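# Pull two timbers from roller feed onto rack hooks

## Task

Two timber lengths sit side by side in a halted powered roller feed, almost all the way out, with only their tail ends still held by the rollers. Pressing the green button runs the feed, which keeps going until the red button is pressed. Get each timber resting in both hooks of the rack next to the outfeed, with neither timber lying on the other, and leave the machine stopped when done.

## Robot and tools

ROBOTS. There are three identical i2rt Big YAM arms: arm1, arm2 and arm3. Each has six joints, a two-finger gripper and a wrist camera. The hand reaches roughly 1.0 m from the joint1 axis. Foot (base_link) poses in the scene frame, position in m and quaternion wxyz: arm1 (-0.142, +0.806, +0.874), (+0.746, -0.004, -0.004, -0.666); arm2 (+1.110, -0.719, +0.712), (+0.623, -0.004, -0.007, +0.782); arm3 (-0.225, -0.825, +0.863), (+0.745, +0.004, -0.004, +0.667). Each foot faces along its own +x.

FRAME. There is one shared scene frame. Its origin is on the floor, +z is up and units are metres. Quaternions are written [qw, qx, qy, qz]. The hand point lies between the finger pads, about 1 cm short of the tips. The fingers point along the hand's +z axis and open and close along its y axis. Printed hand positions can be off, more so at long reach. hand_target is where the hand would be at the joint targets currently held.

JOINTS (rad, absolute), with their ranges and the tolerance for counting as done:
- joint1_rad: -2.879..2.879 (±0.045). Base yaw; positive is counter-clockwise seen from above; 0 points along the foot's +x.
- joint2_rad: 0..3.141 (±0.14). Shoulder; 0 means the upper arm points back; increasing lifts it up and then forward.
- joint3_rad: 0..3.019 (±0.09). Elbow; 0 is folded, increasing opens it.
- joint4_rad: -1.692..1.57 (±0.055). Hand pitch; positive tips the fingers up.
- joint5_rad: -1.57..1.57 (±0.03). Sideways swing; positive goes to the arm's right.
- joint6_rad: -2.094..2.094 (±0.035). Hand roll; positive is clockwise viewed from behind the hand.
- gripper_m: 0..0.093 m (±0.003). This is the fingertip gap.

TOOL move. The arguments are arm1, arm2, arm3 and cameras. Each arm gets its own object, which may hold:
- "joints": a dict of absolute targets by joint name.
- "target": one list of 7 numbers [x, y, z, qw, qx, qy, qz]. This is an absolute hand pose in the scene frame, in m. The hand travels in a straight line toward it, starting from its current hand_target.
- "speed": the top path speed in m/s, from 0.002 to 0.5, default 0.25. Turning is capped at twice that value in rad/s. speed is only allowed together with target.
- "min_time_s": from 0.1 to 8 s. It sets the shortest duration of that arm's joint motions.
If target is given, joints may contain only gripper_m. An arm left out of the call receives nothing new, but it may still be pushing toward an old target. All motions in a call start together. Every hand path in a call finishes at the same moment, paced by the slowest one. A path lasts 0.5 to 10 s, and a call lasts at most 15 s. At each control step, the commanded pose is clipped to within 100 mm and 20 degrees of the measured pose. Paths ignore obstacles and the other arms. Hands lag behind, may drift off the path, may overshoot speed near full stretch, and often stop a centimetre or more from the goal. Joints move at different rates, so joint moves can sweep wide. cameras is a list of names: arm1_cam_wrist, arm2_cam_wrist, arm3_cam_wrist, cam_button, cam_end, cam_end2, cam_over, cam_side, or "all". An empty list returns no images. A call with no action returns the full state, all images and the scene number. An unknown key or camera name makes a call invalid. A value out of range gets the call refused. After a refusal, the later move, wait and finished_scene calls in the same reply are skipped.

RESULTS. Each robot's state is listed under its name. The "pictures" line gives the image order, and an image may be slightly older than the state. "move:" lists each arm that was sent a motion as done, or else gives its worst status. joint_status and hand_status use these words:
- off_target: stopped short and may still push.
- time_out: the joints now hold targets near where they stopped and keep pushing; on_its_own names any joint still moving there by itself.
- not_followed: the safety check withheld the motion. It may keep retrying until you send new targets.
- limit_stop_at_motor_heat: send the target again.
"joint command not followed" and "pose unreachable" mean the self and inter-arm clearance check blocked the motion. "held at" in on_its_own is a target, not a reading. An arm shown "as last shown" was not commanded, and its lines repeat earlier values. Joint velocities are in rad/s (the gripper in m/s); "within noise" means the arm is at rest. Torques are in N m per arm joint, include gravity, and carry offset and noise; joints 3 and 4 wrap at ±28. To relieve a joint that is pushing, command it to its reported position.

GRIPPER. Closed on nothing it reads 0.000 to 0.003. Gripping a hard part at full force, it reads up to 0.005 below the part's width, or sometimes up to 0.002 above. The force limit is about 50 to 64 N per pad. Aim about 0.005 m below the first-touch reading for a full grip. To release, command well above the reading.

TOOL wait: seconds (0 to 10), plus cameras as in move. Nothing new is commanded and the scene keeps running.

TOOL zoom_image: camera (one name) and region [x0, y0, x1, y1] in pixels. (0,0) is the top-left corner, and the region can be at most 504 by 504. It only works on a camera among the latest images. Images are 672x504.

TOOL finished_scene: scene (integer 1 or 2). It ends the scene for good, so make it the last call in a reply. The goal must hold with no robot help.

AVOID. Do not press two robots together, and do not close a gripper on another arm's fingers. The clearance check may not stop this, because fingers, housings and wrist cameras can still meet. Do not knock objects out of the work area or let parts fall far. Do not strike fixed or heavy objects, and do not release a part while it is moving. Do not push hard for long. Stretched, loaded or blocked arms heat up: MOTOR HOT warns at 85 °C, and at 100 °C the arm goes limp (OVER-TEMPERATURE FAULT) for 30 s or more. The scene keeps running while you think, and arms hold their last command. Loose items may occasionally get nudged.

Each tool is called after "Emit:" by a JSON object that holds its "fn" and its "kwargs".

## Session

Emit:
{"fn": "move", "kwargs": {}}

Scene clock: 0.00 s.
Joint torques (N m): no reading
Heat: arm1: hottest joint1_rad 23 °C; arm2: hottest joint3_rad 22 °C; arm3: hottest joint2_rad 22 °C.
Joint velocities: within noise
arm1.joint_positions: joint1_rad=-0.792 joint2_rad=+0.591 joint3_rad=+1.353 joint4_rad=-1.540 joint5_rad=-0.284 joint6_rad=-0.232 gripper_m=+0.09396
arm1.joint_status: not commanded
arm1.hand: x=-0.2259 y=+0.6317 z=+1.3681 quat_wxyz=(-0.252, -0.742, -0.531, +0.322) (m; scene frame)
arm1.hand_target: x=-0.2248 y=+0.6331 z=+1.3776 quat_wxyz=(-0.255, -0.738, -0.530, +0.332) (m; scene frame)
arm1.hand_status: not commanded
arm2.joint_positions: joint1_rad=+0.174 joint2_rad=+0.596 joint3_rad=+1.398 joint4_rad=-1.492 joint5_rad=-0.215 joint6_rad=-0.742 gripper_m=+0.09396
arm2.joint_status: not commanded
arm2.hand: x=+0.9917 y=-0.5514 z=+1.2298 quat_wxyz=(-0.294, +0.890, -0.145, -0.318) (m; scene frame)
arm2.hand_target: x=+0.9922 y=-0.5532 z=+1.2409 quat_wxyz=(-0.304, +0.884, -0.142, -0.324) (m; scene frame)
arm2.hand_status: not commanded
arm3.joint_positions: joint1_rad=-0.151 joint2_rad=+0.603 joint3_rad=+1.486 joint4_rad=-1.464 joint5_rad=+0.148 joint6_rad=-0.406 gripper_m=+0.09396
arm3.joint_status: not commanded
arm3.hand: x=-0.1490 y=-0.6490 z=+1.4265 quat_wxyz=(-0.459, +0.638, -0.600, -0.152) (m; scene frame)
arm3.hand_target: x=-0.1498 y=-0.6521 z=+1.4353 quat_wxyz=(-0.468, +0.633, -0.597, -0.156) (m; scene frame)
arm3.hand_status: not commanded
pictures: arm1_cam_wrist, arm2_cam_wrist, arm3_cam_wrist, cam_button, cam_end, cam_end2, cam_over, cam_side

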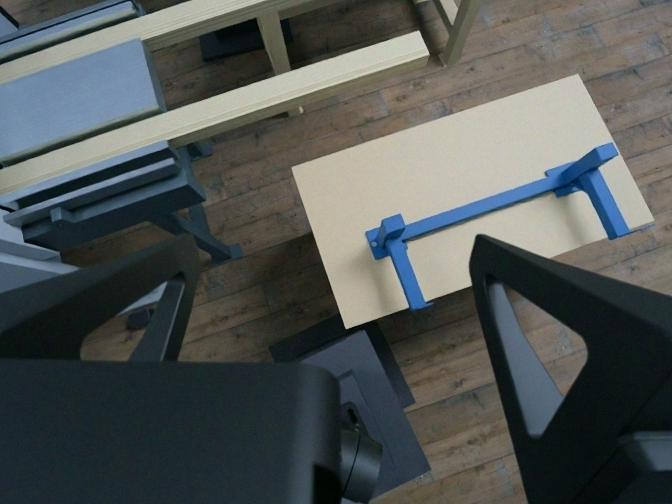

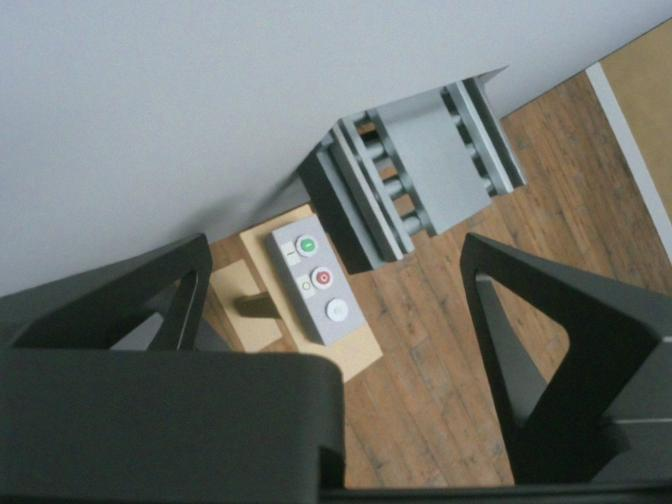

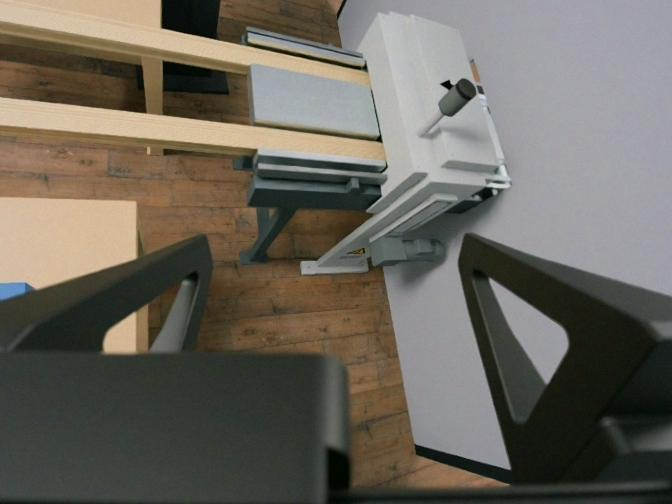

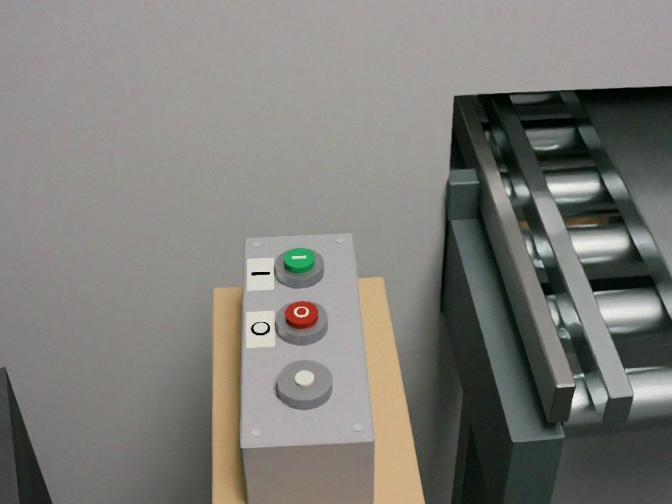

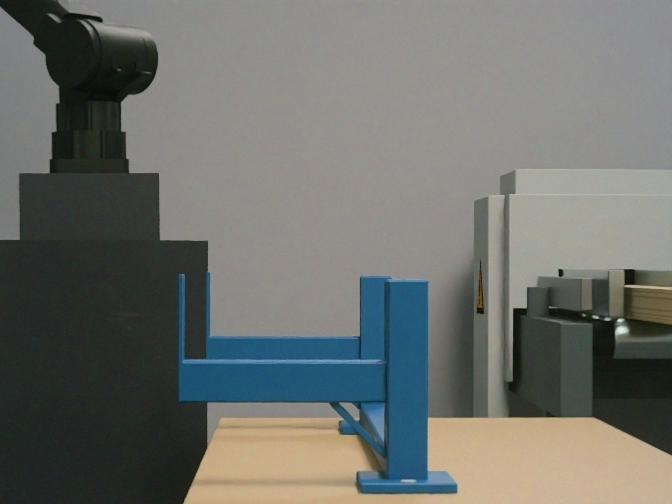

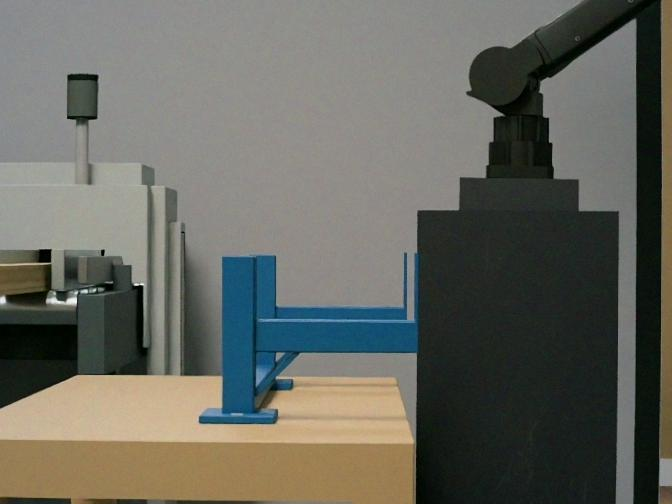

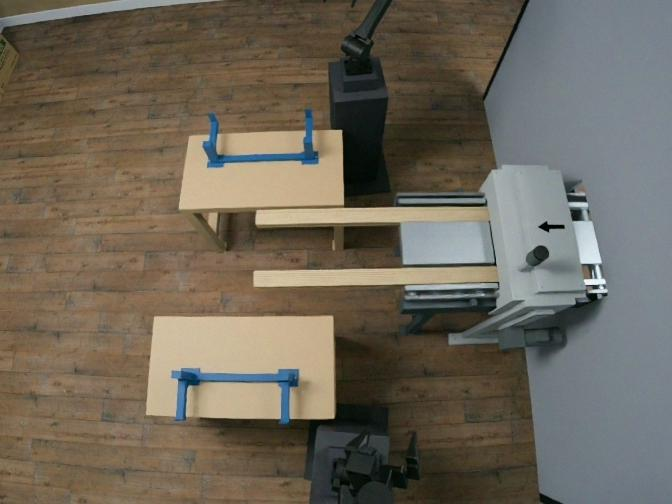

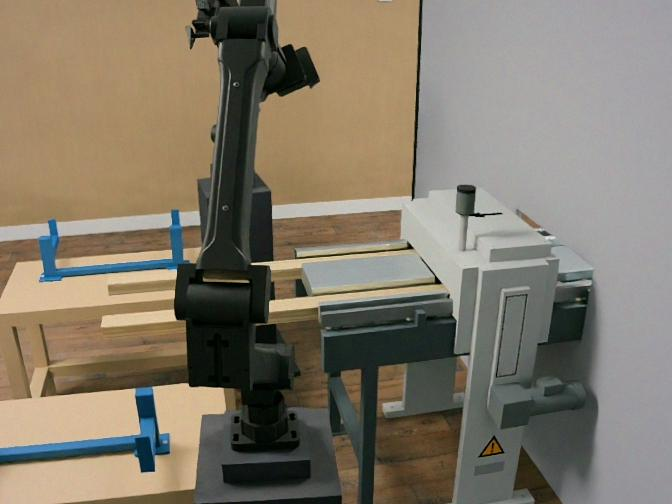

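Emit:
{"fn": "move", "kwargs": {"arm1": {"target":[-0.2,0.18,1.2,0,1,0,0],"speed":0.25}, "arm3": {"target":[-0.2,-0.14,1.2,0,1,0,0],"speed":0.25}, "cameras": ["all"]}}

Scene clock: 81.77 s.
Joint torques (N m): arm1=[-0.38 -17.08 14.43 0.06 -0.1 0.07] | arm2=[-2.2 2.55 8.49 1.63 -0.12 0.18] | arm3=[-1.08 -16.5 12.59 0.66 -0.06 -0.08]
Heat: arm1: hottest joint3_rad 25 °C; arm2: hottest joint3_rad 26 °C; arm3: hottest joint3_rad 31 °C.
move: arm1 off_target; arm3 off_target
Joint velocities: within noise
arm1.joint_positions: joint1_rad=-0.193 joint2_rad=+1.931 joint3_rad=+2.177 joint4_rad=-1.672 joint5_rad=+0.006 joint6_rad=+1.471 gripper_m=+0.09396
arm1.joint_status: not commanded
arm1.hand: x=-0.1938 y=+0.1872 z=+1.1897 quat_wxyz=(-0.078, -0.997, -0.010, +0.009) (m; scene frame)
arm1.hand_target: x=-0.1999 y=+0.1809 z=+1.1994 quat_wxyz=(-0.089, -0.996, +0.000, +0.008) (m; scene frame)
arm1.hand_status: off_target (0.014 m and 9.0 deg from the pose sent, 0.483 m and 84.2 deg at the start; a joint's target at an end of its range on 51 of 136 steps)
arm2: as last shown
arm3.joint_positions: joint1_rad=+0.066 joint2_rad=+2.081 joint3_rad=+2.434 joint4_rad=-1.689 joint5_rad=-0.005 joint6_rad=-1.595 gripper_m=+0.09396
arm3.joint_status: not commanded
arm3.hand: x=-0.1952 y=-0.1476 z=+1.1895 quat_wxyz=(-0.123, +0.992, -0.010, +0.002) (m; scene frame)
arm3.hand_target: x=-0.2001 y=-0.1410 z=+1.1993 quat_wxyz=(-0.135, +0.991, -0.001, +0.004) (m; scene frame)
arm3.hand_status: off_target (0.014 m and 14.2 deg from the pose sent, 0.559 m and 100.8 deg at the start; a joint's target at an end of its range on 48 of 136 steps)
pictures: arm1_cam_wrist, arm2_cam_wrist, arm3_cam_wrist, cam_button, cam_end, cam_end2, cam_over, cam_side

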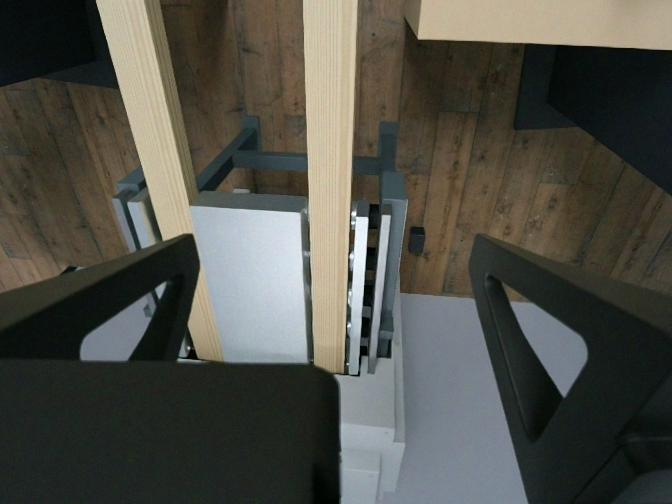

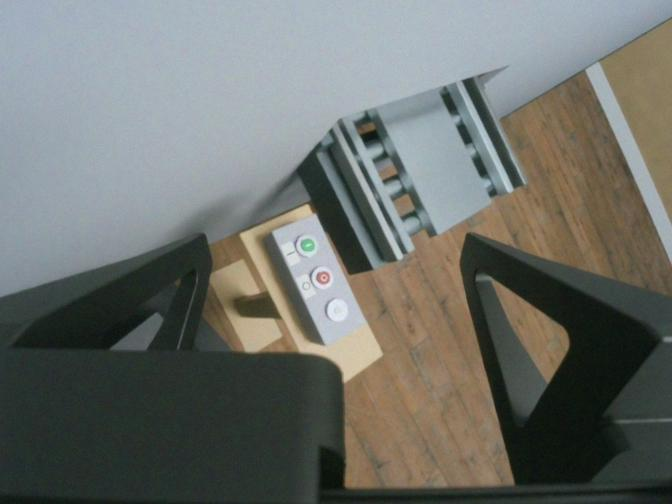

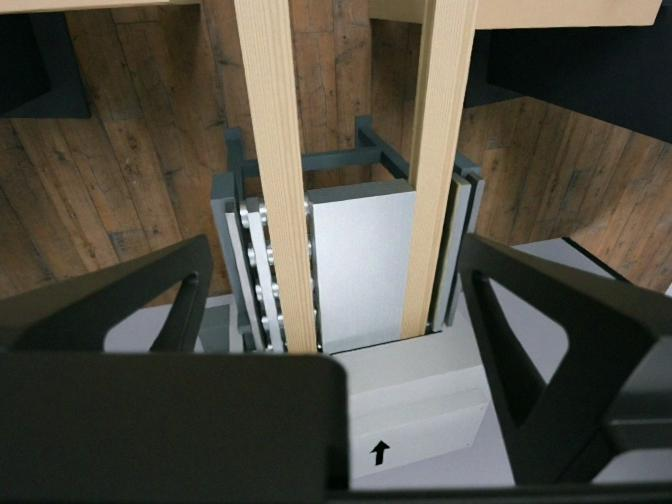

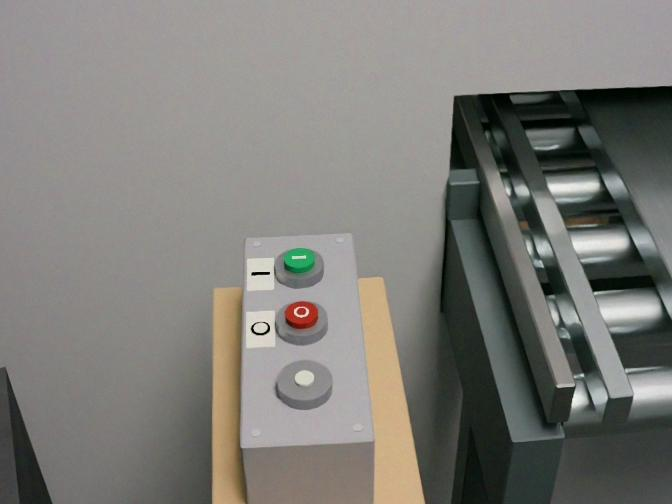

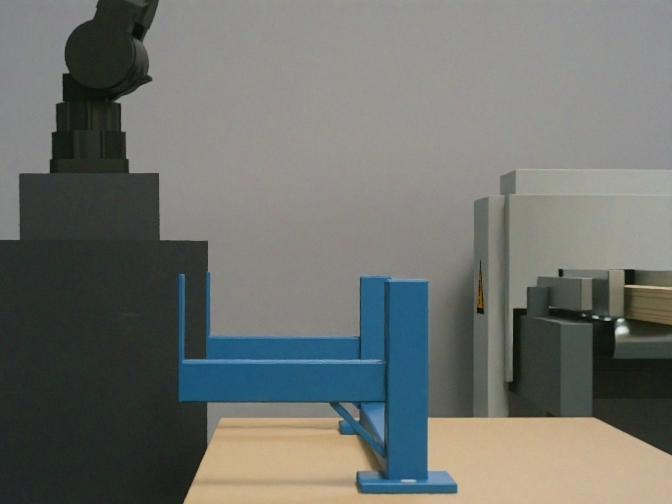

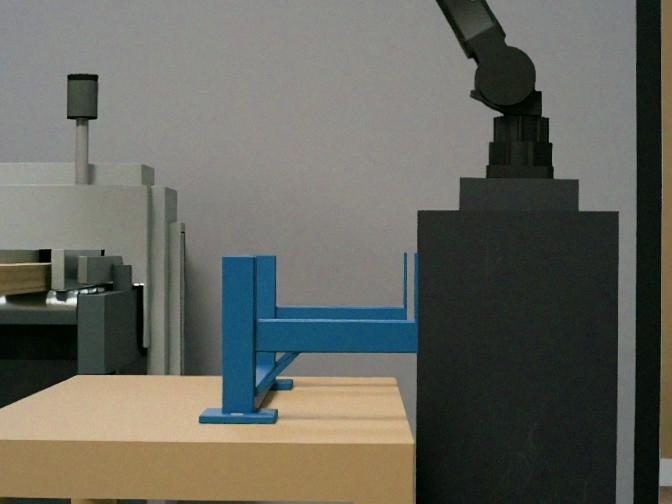

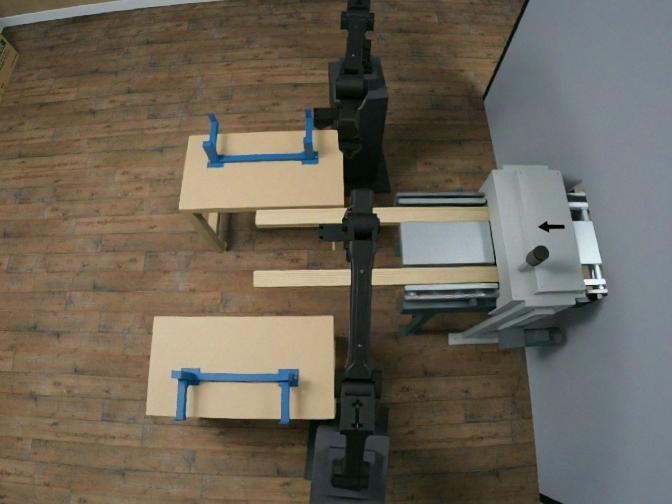

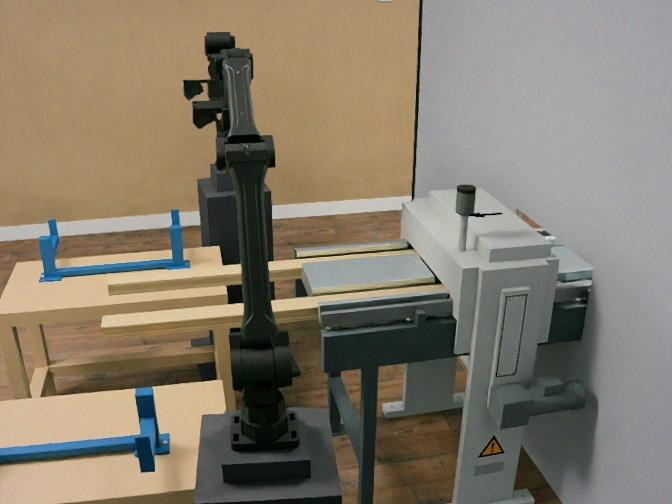

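Emit:
{"fn": "move", "kwargs": {"arm1": {"target":[-0.2,0.16,1.02,0,1,0,0],"speed":0.25}, "arm3": {"target":[-0.2,-0.12,1.02,0,1,0,0],"speed":0.25}, "cameras": ["arm1_cam_wrist","arm3_cam_wrist","cam_end","cam_over","cam_side"]}}

Scene clock: 105.60 s.
Joint torques (N m): arm1=[-0.32 -20.25 11.67 0.54 -0.08 0.07] | arm2=[-2.2 2.55 8.49 1.65 -0.12 0.17] | arm3=[-0.97 -19.31 12.25 0.18 -0.07 -0.04]
Heat: arm1: hottest joint3_rad 28 °C; arm2: hottest joint3_rad 27 °C; arm3: hottest joint3_rad 35 °C.
move: arm1 done; arm3 off_target
Joint velocities: within noise
arm1.joint_positions: joint1_rad=-0.193 joint2_rad=+2.100 joint3_rad=+1.996 joint4_rad=-1.500 joint5_rad=+0.006 joint6_rad=+1.475 gripper_m=+0.09396
arm1.joint_status: not commanded
arm1.hand: x=-0.1949 y=+0.1669 z=+1.0167 quat_wxyz=(+0.011, -1.000, -0.008, +0.001) (m; scene frame)
arm1.hand_target: x=-0.2000 y=+0.1602 z=+1.0200 quat_wxyz=(+0.000, -1.000, +0.000, +0.000) (m; scene frame)
arm1.hand_status: done (0.009 m and 1.5 deg from the pose sent, 0.172 m and 9.0 deg at the start)
arm2: as last shown
arm3.joint_positions: joint1_rad=+0.066 joint2_rad=+2.312 joint3_rad=+2.363 joint4_rad=-1.663 joint5_rad=-0.003 joint6_rad=-1.597 gripper_m=+0.09396
arm3.joint_status: not commanded
arm3.hand: x=-0.1941 y=-0.1287 z=+1.0067 quat_wxyz=(+0.015, +1.000, -0.009, -0.002) (m; scene frame)
arm3.hand_target: x=-0.2000 y=-0.1207 z=+1.0200 quat_wxyz=(-0.001, +1.000, +0.000, +0.000) (m; scene frame)
arm3.hand_status: off_target (0.017 m and 2.0 deg from the pose sent, 0.172 m and 14.1 deg at the start)
pictures: arm1_cam_wrist, arm3_cam_wrist, cam_end, cam_over, cam_side

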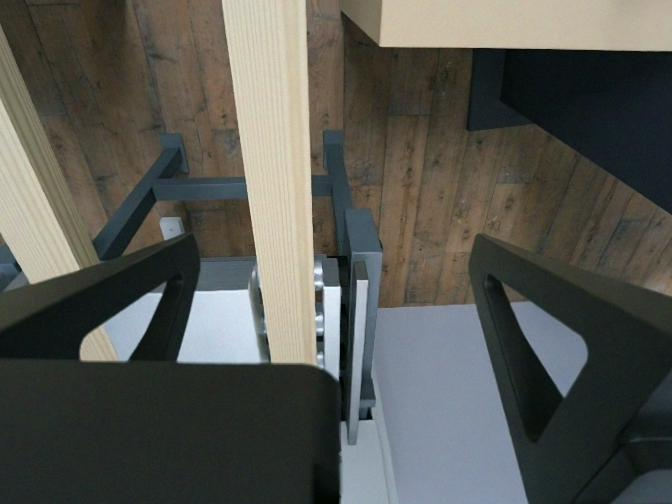

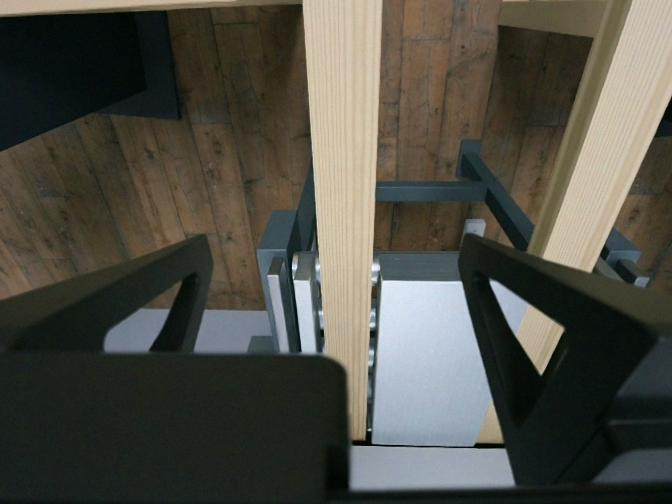

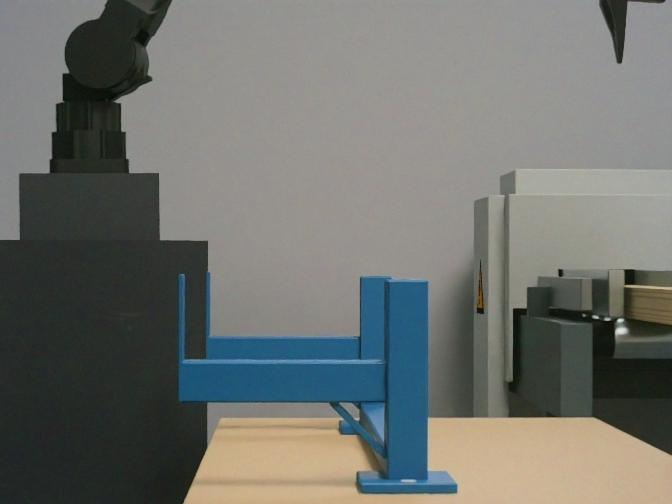

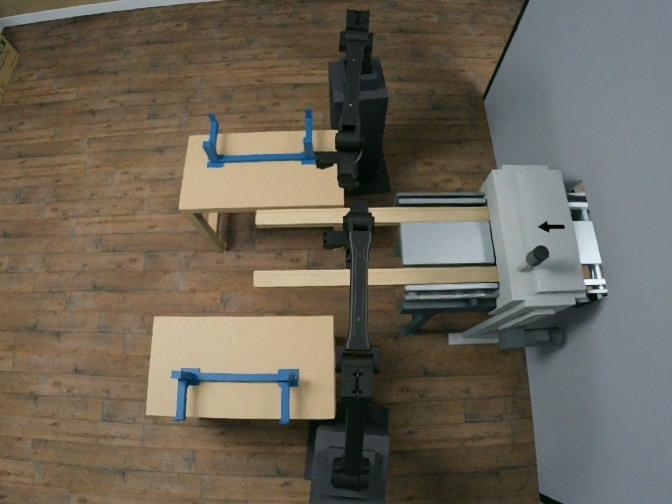

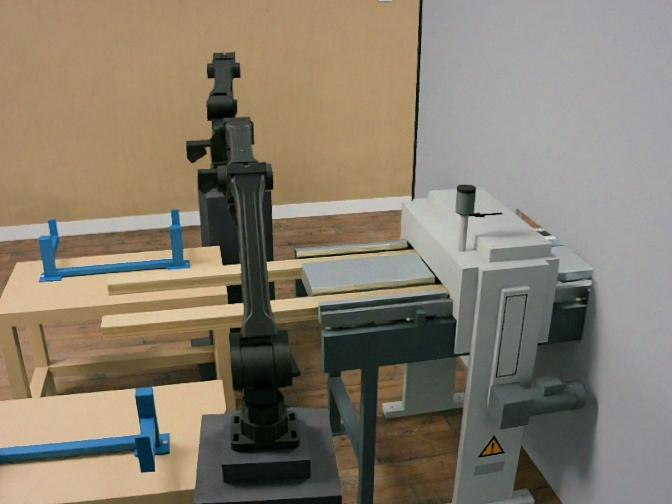

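Emit:
{"fn": "move", "kwargs": {"arm1": {"target":[-0.2,0.115,0.92,0,1,0,0],"speed":0.2}, "arm3": {"target":[-0.2,-0.115,0.92,0,1,0,0],"speed":0.2}, "cameras": ["arm1_cam_wrist","arm3_cam_wrist","cam_end","cam_end2","cam_side"]}}

Scene clock: 153.23 s.
Joint torques (N m): arm1=[0.21 -22.01 13.65 0.34 -0.07 0.09] | arm2=[-2.2 2.55 8.47 1.65 -0.12 0.18] | arm3=[-0.97 -18.43 8.62 0.95 -0.07 -0.04]
Heat: arm1: hottest joint3_rad 31 °C; arm2: hottest joint3_rad 28 °C; arm3: hottest joint3_rad 39 °C.
move: arm1 off_target; arm3 off_target
Joint velocities: within noise
arm1.joint_positions: joint1_rad=-0.193 joint2_rad=+2.292 joint3_rad=+2.033 joint4_rad=-1.369 joint5_rad=+0.005 joint6_rad=+1.480 gripper_m=+0.09396
arm1.joint_status: not commanded
arm1.hand: x=-0.1975 y=+0.1310 z=+0.9064 quat_wxyz=(+0.023, -1.000, -0.005, +0.000) (m; scene frame)
arm1.hand_target: x=-0.1999 y=+0.1159 z=+0.9202 quat_wxyz=(+0.000, -1.000, +0.000, +0.000) (m; scene frame)
arm1.hand_status: off_target (0.021 m and 2.7 deg from the pose sent, 0.110 m and 1.5 deg at the start)
arm2: as last shown
arm3.joint_positions: joint1_rad=+0.066 joint2_rad=+2.324 joint3_rad=+2.204 joint4_rad=-1.446 joint5_rad=-0.003 joint6_rad=-1.597 gripper_m=+0.09396
arm3.joint_status: not commanded
arm3.hand: x=-0.1935 y=-0.1158 z=+0.9377 quat_wxyz=(-0.008, +1.000, -0.009, -0.001) (m; scene frame)
arm3.hand_target: x=-0.1998 y=-0.1155 z=+0.9201 quat_wxyz=(+0.000, +1.000, +0.000, +0.000) (m; scene frame)
arm3.hand_status: off_target (0.019 m and 1.4 deg from the pose sent, 0.088 m and 2.0 deg at the start)
pictures: arm1_cam_wrist, arm3_cam_wrist, cam_end, cam_end2, cam_side

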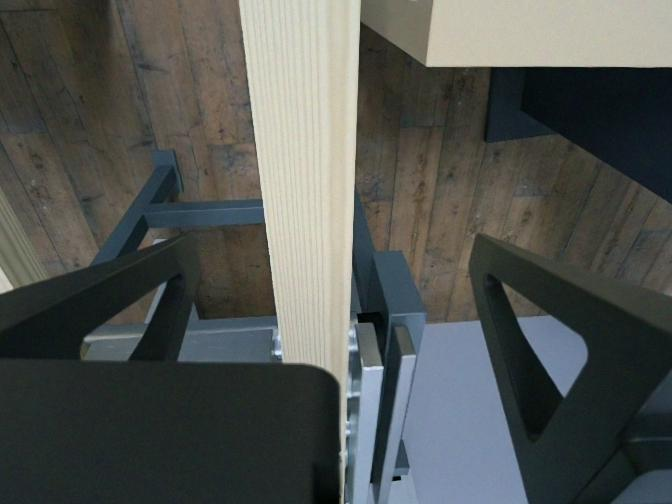

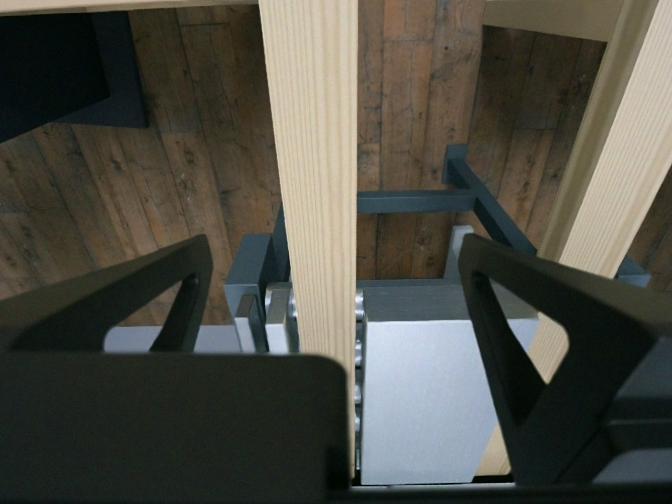

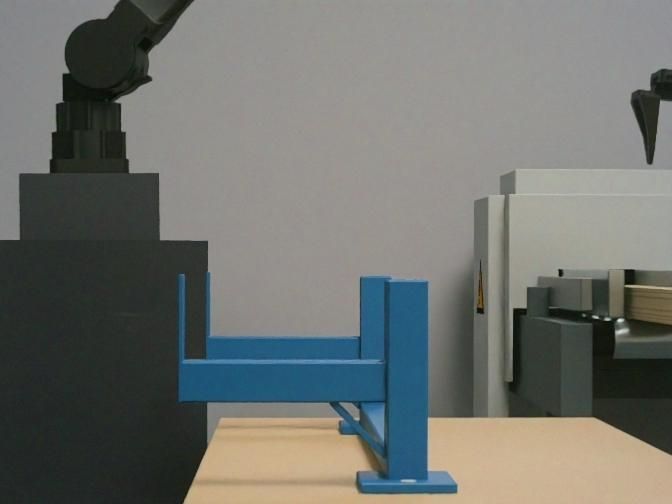

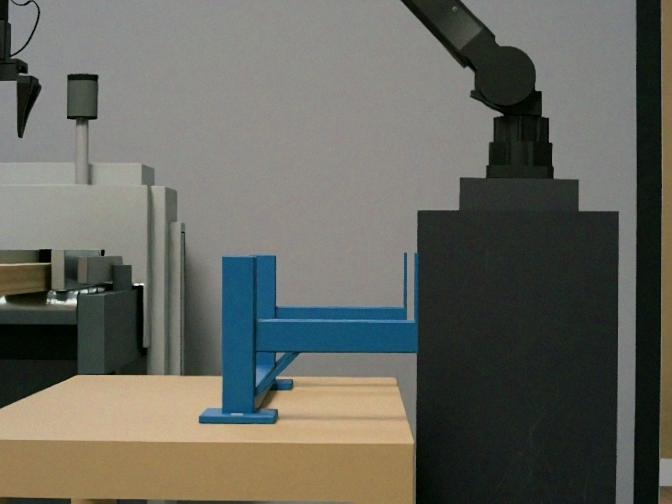

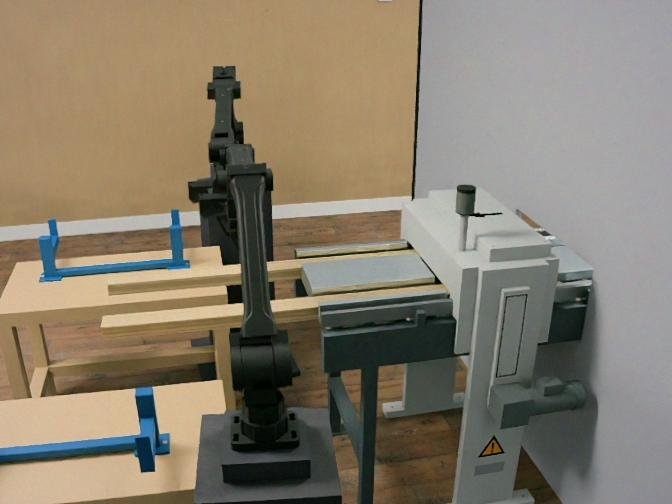

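Emit:
{"fn": "move", "kwargs": {"arm2": {"target":[1.04,-0.416,1.1,0,0.7071,-0.7071,0],"speed":0.25,"joints":{"gripper_m":0.0}}, "cameras": ["arm2_cam_wrist","cam_button"]}}

Emit:
{"fn": "move", "kwargs": {"arm1": {"target":[-0.2,0.112,0.84,0,1,0,0],"speed":0.15}, "arm3": {"target":[-0.2,-0.134,0.83,0,1,0,0],"speed":0.15}, "cameras": ["arm1_cam_wrist","arm3_cam_wrist","cam_end"]}}

Scene clock: 226.77 s.
Joint torques (N m): arm1=[0.21 -22.07 13.7 0.28 -0.08 0.08] | arm2=[-3.19 -5.13 9.73 0.17 -0.07 0.24] | arm3=[-1.03 -18.55 8.62 0.96 -0.07 -0.04]
Heat: arm1: hottest joint3_rad 31 °C; arm2: hottest joint3_rad 29 °C; arm3: hottest joint3_rad 36 °C.
move: arm2 off_target
Joint velocities: within noise
arm1, arm3: as last shown
arm2.joint_positions: joint1_rad=-0.010 joint2_rad=+1.062 joint3_rad=+1.398 joint4_rad=-1.688 joint5_rad=-0.012 joint6_rad=+0.194 gripper_m=+0.00050
arm2.joint_status: all done
arm2.hand: x=+1.0371 y=-0.4176 z=+1.0909 quat_wxyz=(-0.062, +0.711, -0.694, -0.091) (m; scene frame)
arm2.hand_target: x=+1.0400 y=-0.4159 z=+1.0992 quat_wxyz=(-0.063, +0.703, -0.702, -0.096) (m; scene frame)
arm2.hand_status: off_target (0.010 m and 12.7 deg from the pose sent, 0.194 m and 86.0 deg at the start; a joint's target at an end of its range on 70 of 119 steps)
pictures: arm2_cam_wrist, cam_button

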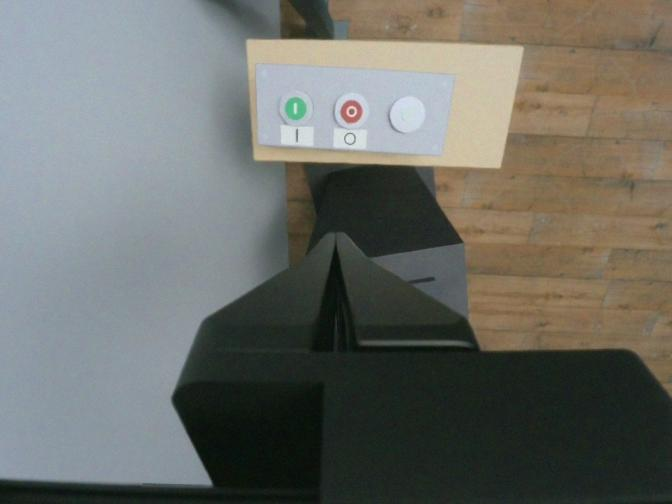

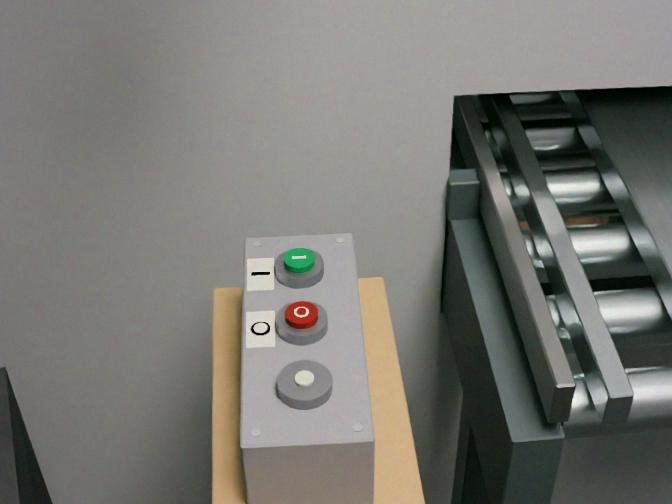

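Scene clock: 228.10 s.
Joint torques (N m): arm1=[0.44 -21.13 10.25 0.61 -0.09 0.07] | arm2=[-3.19 -5.13 9.73 0.17 -0.07 0.25] | arm3=[-1.14 -18.2 8.08 0.95 -0.08 -0.05]
Heat: arm1: hottest joint3_rad 31 °C; arm2: hottest joint3_rad 29 °C; arm3: hottest joint3_rad 36 °C.
move: arm1 done; arm3 off_target
Joint velocities: within noise
arm1.joint_positions: joint1_rad=-0.193 joint2_rad=+2.365 joint3_rad=+2.002 joint4_rad=-1.227 joint5_rad=+0.005 joint6_rad=+1.480 gripper_m=+0.09396
arm1.joint_status: not commanded
arm1.hand: x=-0.1986 y=+0.1162 z=+0.8462 quat_wxyz=(+0.003, -1.000, -0.005, +0.001) (m; scene frame)
arm1.hand_target: x=-0.1999 y=+0.1121 z=+0.8401 quat_wxyz=(+0.000, -1.000, +0.000, +0.000) (m; scene frame)
arm1.hand_status: done (0.008 m and 0.7 deg from the pose sent, 0.069 m and 2.6 deg at the start)
arm2: as last shown
arm3.joint_positions: joint1_rad=+0.066 joint2_rad=+2.339 joint3_rad=+1.986 joint4_rad=-1.214 joint5_rad=-0.003 joint6_rad=-1.598 gripper_m=+0.09396
arm3.joint_status: not commanded
arm3.hand: x=-0.1942 y=-0.1319 z=+0.8474 quat_wxyz=(-0.009, +1.000, -0.009, -0.001) (m; scene frame)
arm3.hand_target: x=-0.1998 y=-0.1344 z=+0.8302 quat_wxyz=(+0.000, +1.000, +0.000, +0.000) (m; scene frame)
arm3.hand_status: off_target (0.018 m and 1.4 deg from the pose sent, 0.110 m and 1.4 deg at the start)
pictures: arm1_cam_wrist, arm3_cam_wrist, cam_end

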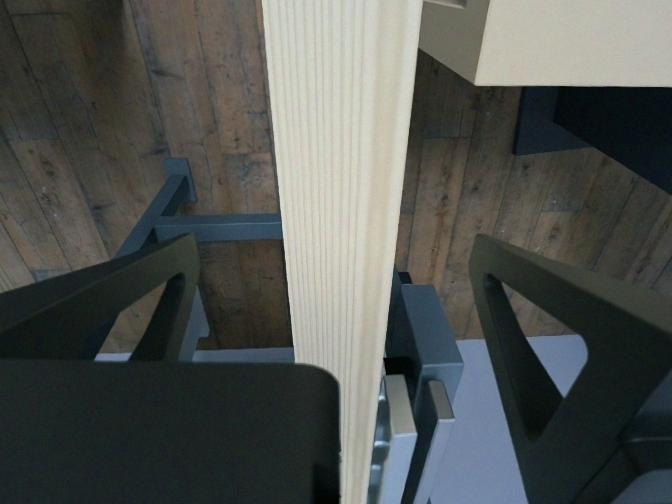

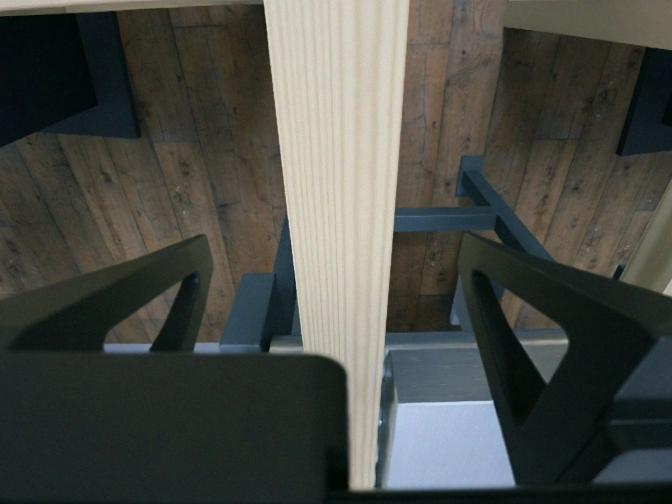

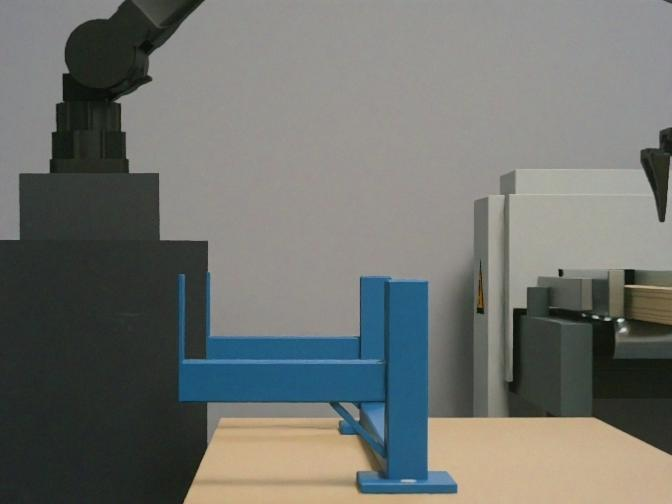

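Emit:
{"fn": "move", "kwargs": {"arm1": {"target":[-0.09,0.117,0.83,0,1,0,0],"speed":0.15}, "arm3": {"target":[-0.09,-0.133,0.82,0,1,0,0],"speed":0.15}, "arm2": {"target":[1.041,-0.405,0.95,0,0.7071,-0.7071,0],"speed":0.15}, "cameras": ["arm1_cam_wrist","arm2_cam_wrist","arm3_cam_wrist","cam_button"]}}

Scene clock: 266.20 s.
Joint torques (N m): arm1=[1.44 -21.6 9.57 0.59 -0.07 0.13] | arm2=[-3.25 -7 7.43 0.62 -0.07 0.2] | arm3=[-1.9 -18.2 11.78 0.27 -0.1 -0.01]
Heat: arm1: hottest joint2_rad 35 °C; arm2: hottest joint3_rad 30 °C; arm3: hottest joint3_rad 35 °C.
move: arm1 done; arm2 done; arm3 off_target
Joint velocities: within noise
arm1.joint_positions: joint1_rad=-0.040 joint2_rad=+2.365 joint3_rad=+1.975 joint4_rad=-1.194 joint5_rad=+0.003 joint6_rad=+1.638 gripper_m=+0.09396
arm1.joint_status: not commanded
arm1.hand: x=-0.0923 y=+0.1182 z=+0.8365 quat_wxyz=(+0.001, -1.000, -0.003, +0.001) (m; scene frame)
arm1.hand_target: x=-0.0900 y=+0.1171 z=+0.8300 quat_wxyz=(+0.000, -1.000, +0.000, +0.000) (m; scene frame)
arm1.hand_status: done (0.007 m and 0.4 deg from the pose sent, 0.110 m and 0.7 deg at the start)
arm2.joint_positions: joint1_rad=-0.013 joint2_rad=+1.180 joint3_rad=+1.133 joint4_rad=-1.530 joint5_rad=-0.013 joint6_rad=+0.194 gripper_m=+0.00050
arm2.joint_status: not commanded
arm2.hand: x=+1.0379 y=-0.4074 z=+0.9539 quat_wxyz=(+0.000, +0.713, -0.701, +0.002) (m; scene frame)
arm2.hand_target: x=+1.0410 y=-0.4051 z=+0.9501 quat_wxyz=(+0.000, +0.707, -0.707, +0.000) (m; scene frame)
arm2.hand_status: done (0.006 m and 1.0 deg from the pose sent, 0.141 m and 12.7 deg at the start)
arm3.joint_positions: joint1_rad=-0.079 joint2_rad=+2.386 joint3_rad=+1.999 joint4_rad=-1.212 joint5_rad=+0.000 joint6_rad=-1.753 gripper_m=+0.09396
arm3.joint_status: not commanded
arm3.hand: x=-0.0942 y=-0.1459 z=+0.8201 quat_wxyz=(+0.007, +1.000, -0.004, -0.002) (m; scene frame)
arm3.hand_target: x=-0.0901 y=-0.1336 z=+0.8201 quat_wxyz=(-0.001, +1.000, +0.000, +0.000) (m; scene frame)
arm3.hand_status: off_target (0.014 m and 1.0 deg from the pose sent, 0.108 m and 1.4 deg at the start)
pictures: arm1_cam_wrist, arm2_cam_wrist, arm3_cam_wrist, cam_button

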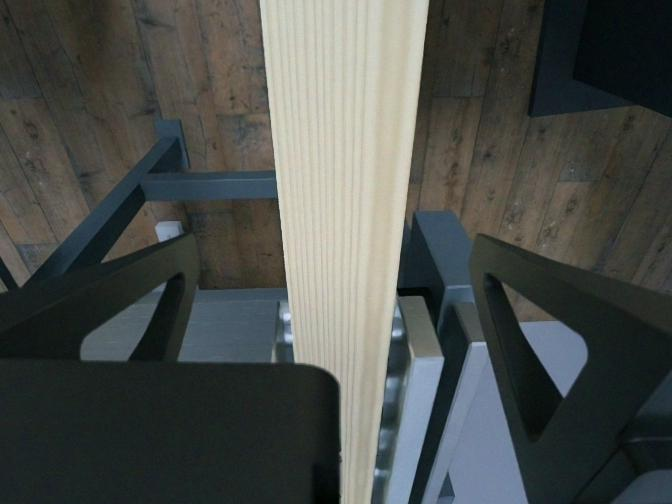

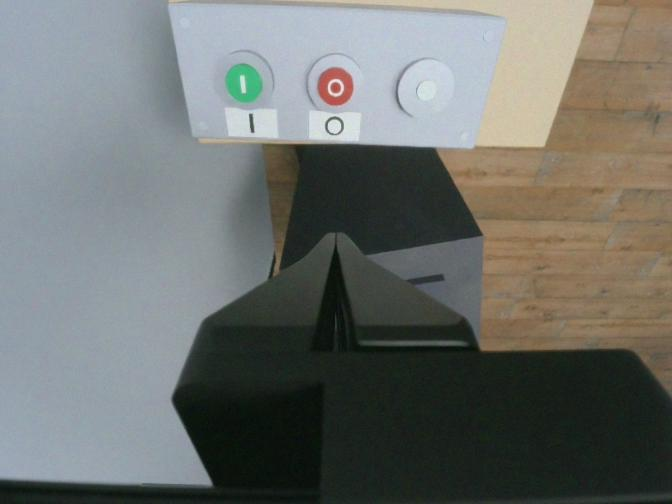

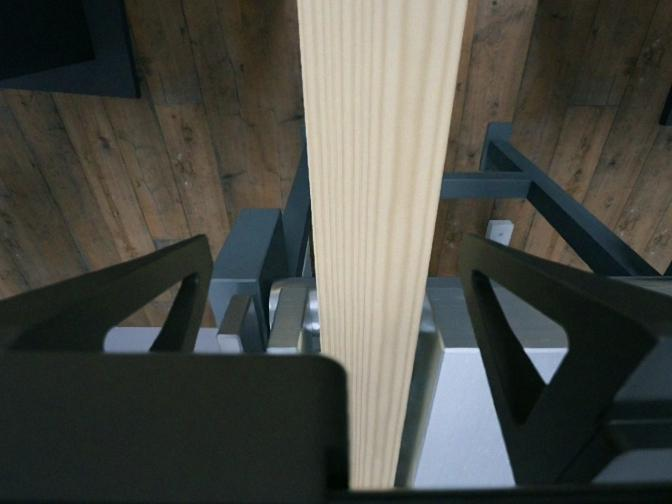

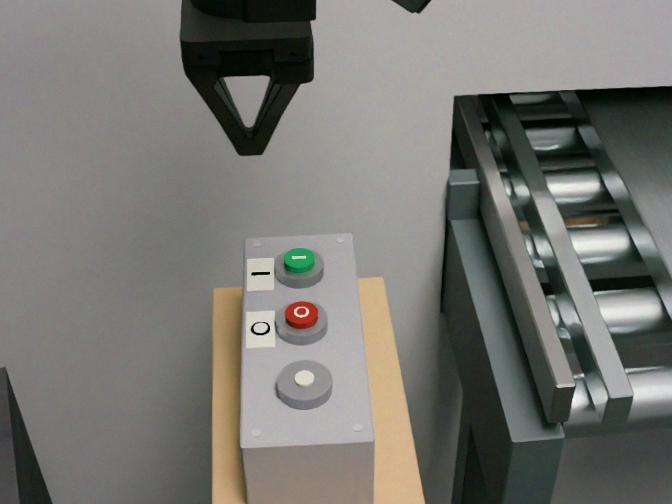

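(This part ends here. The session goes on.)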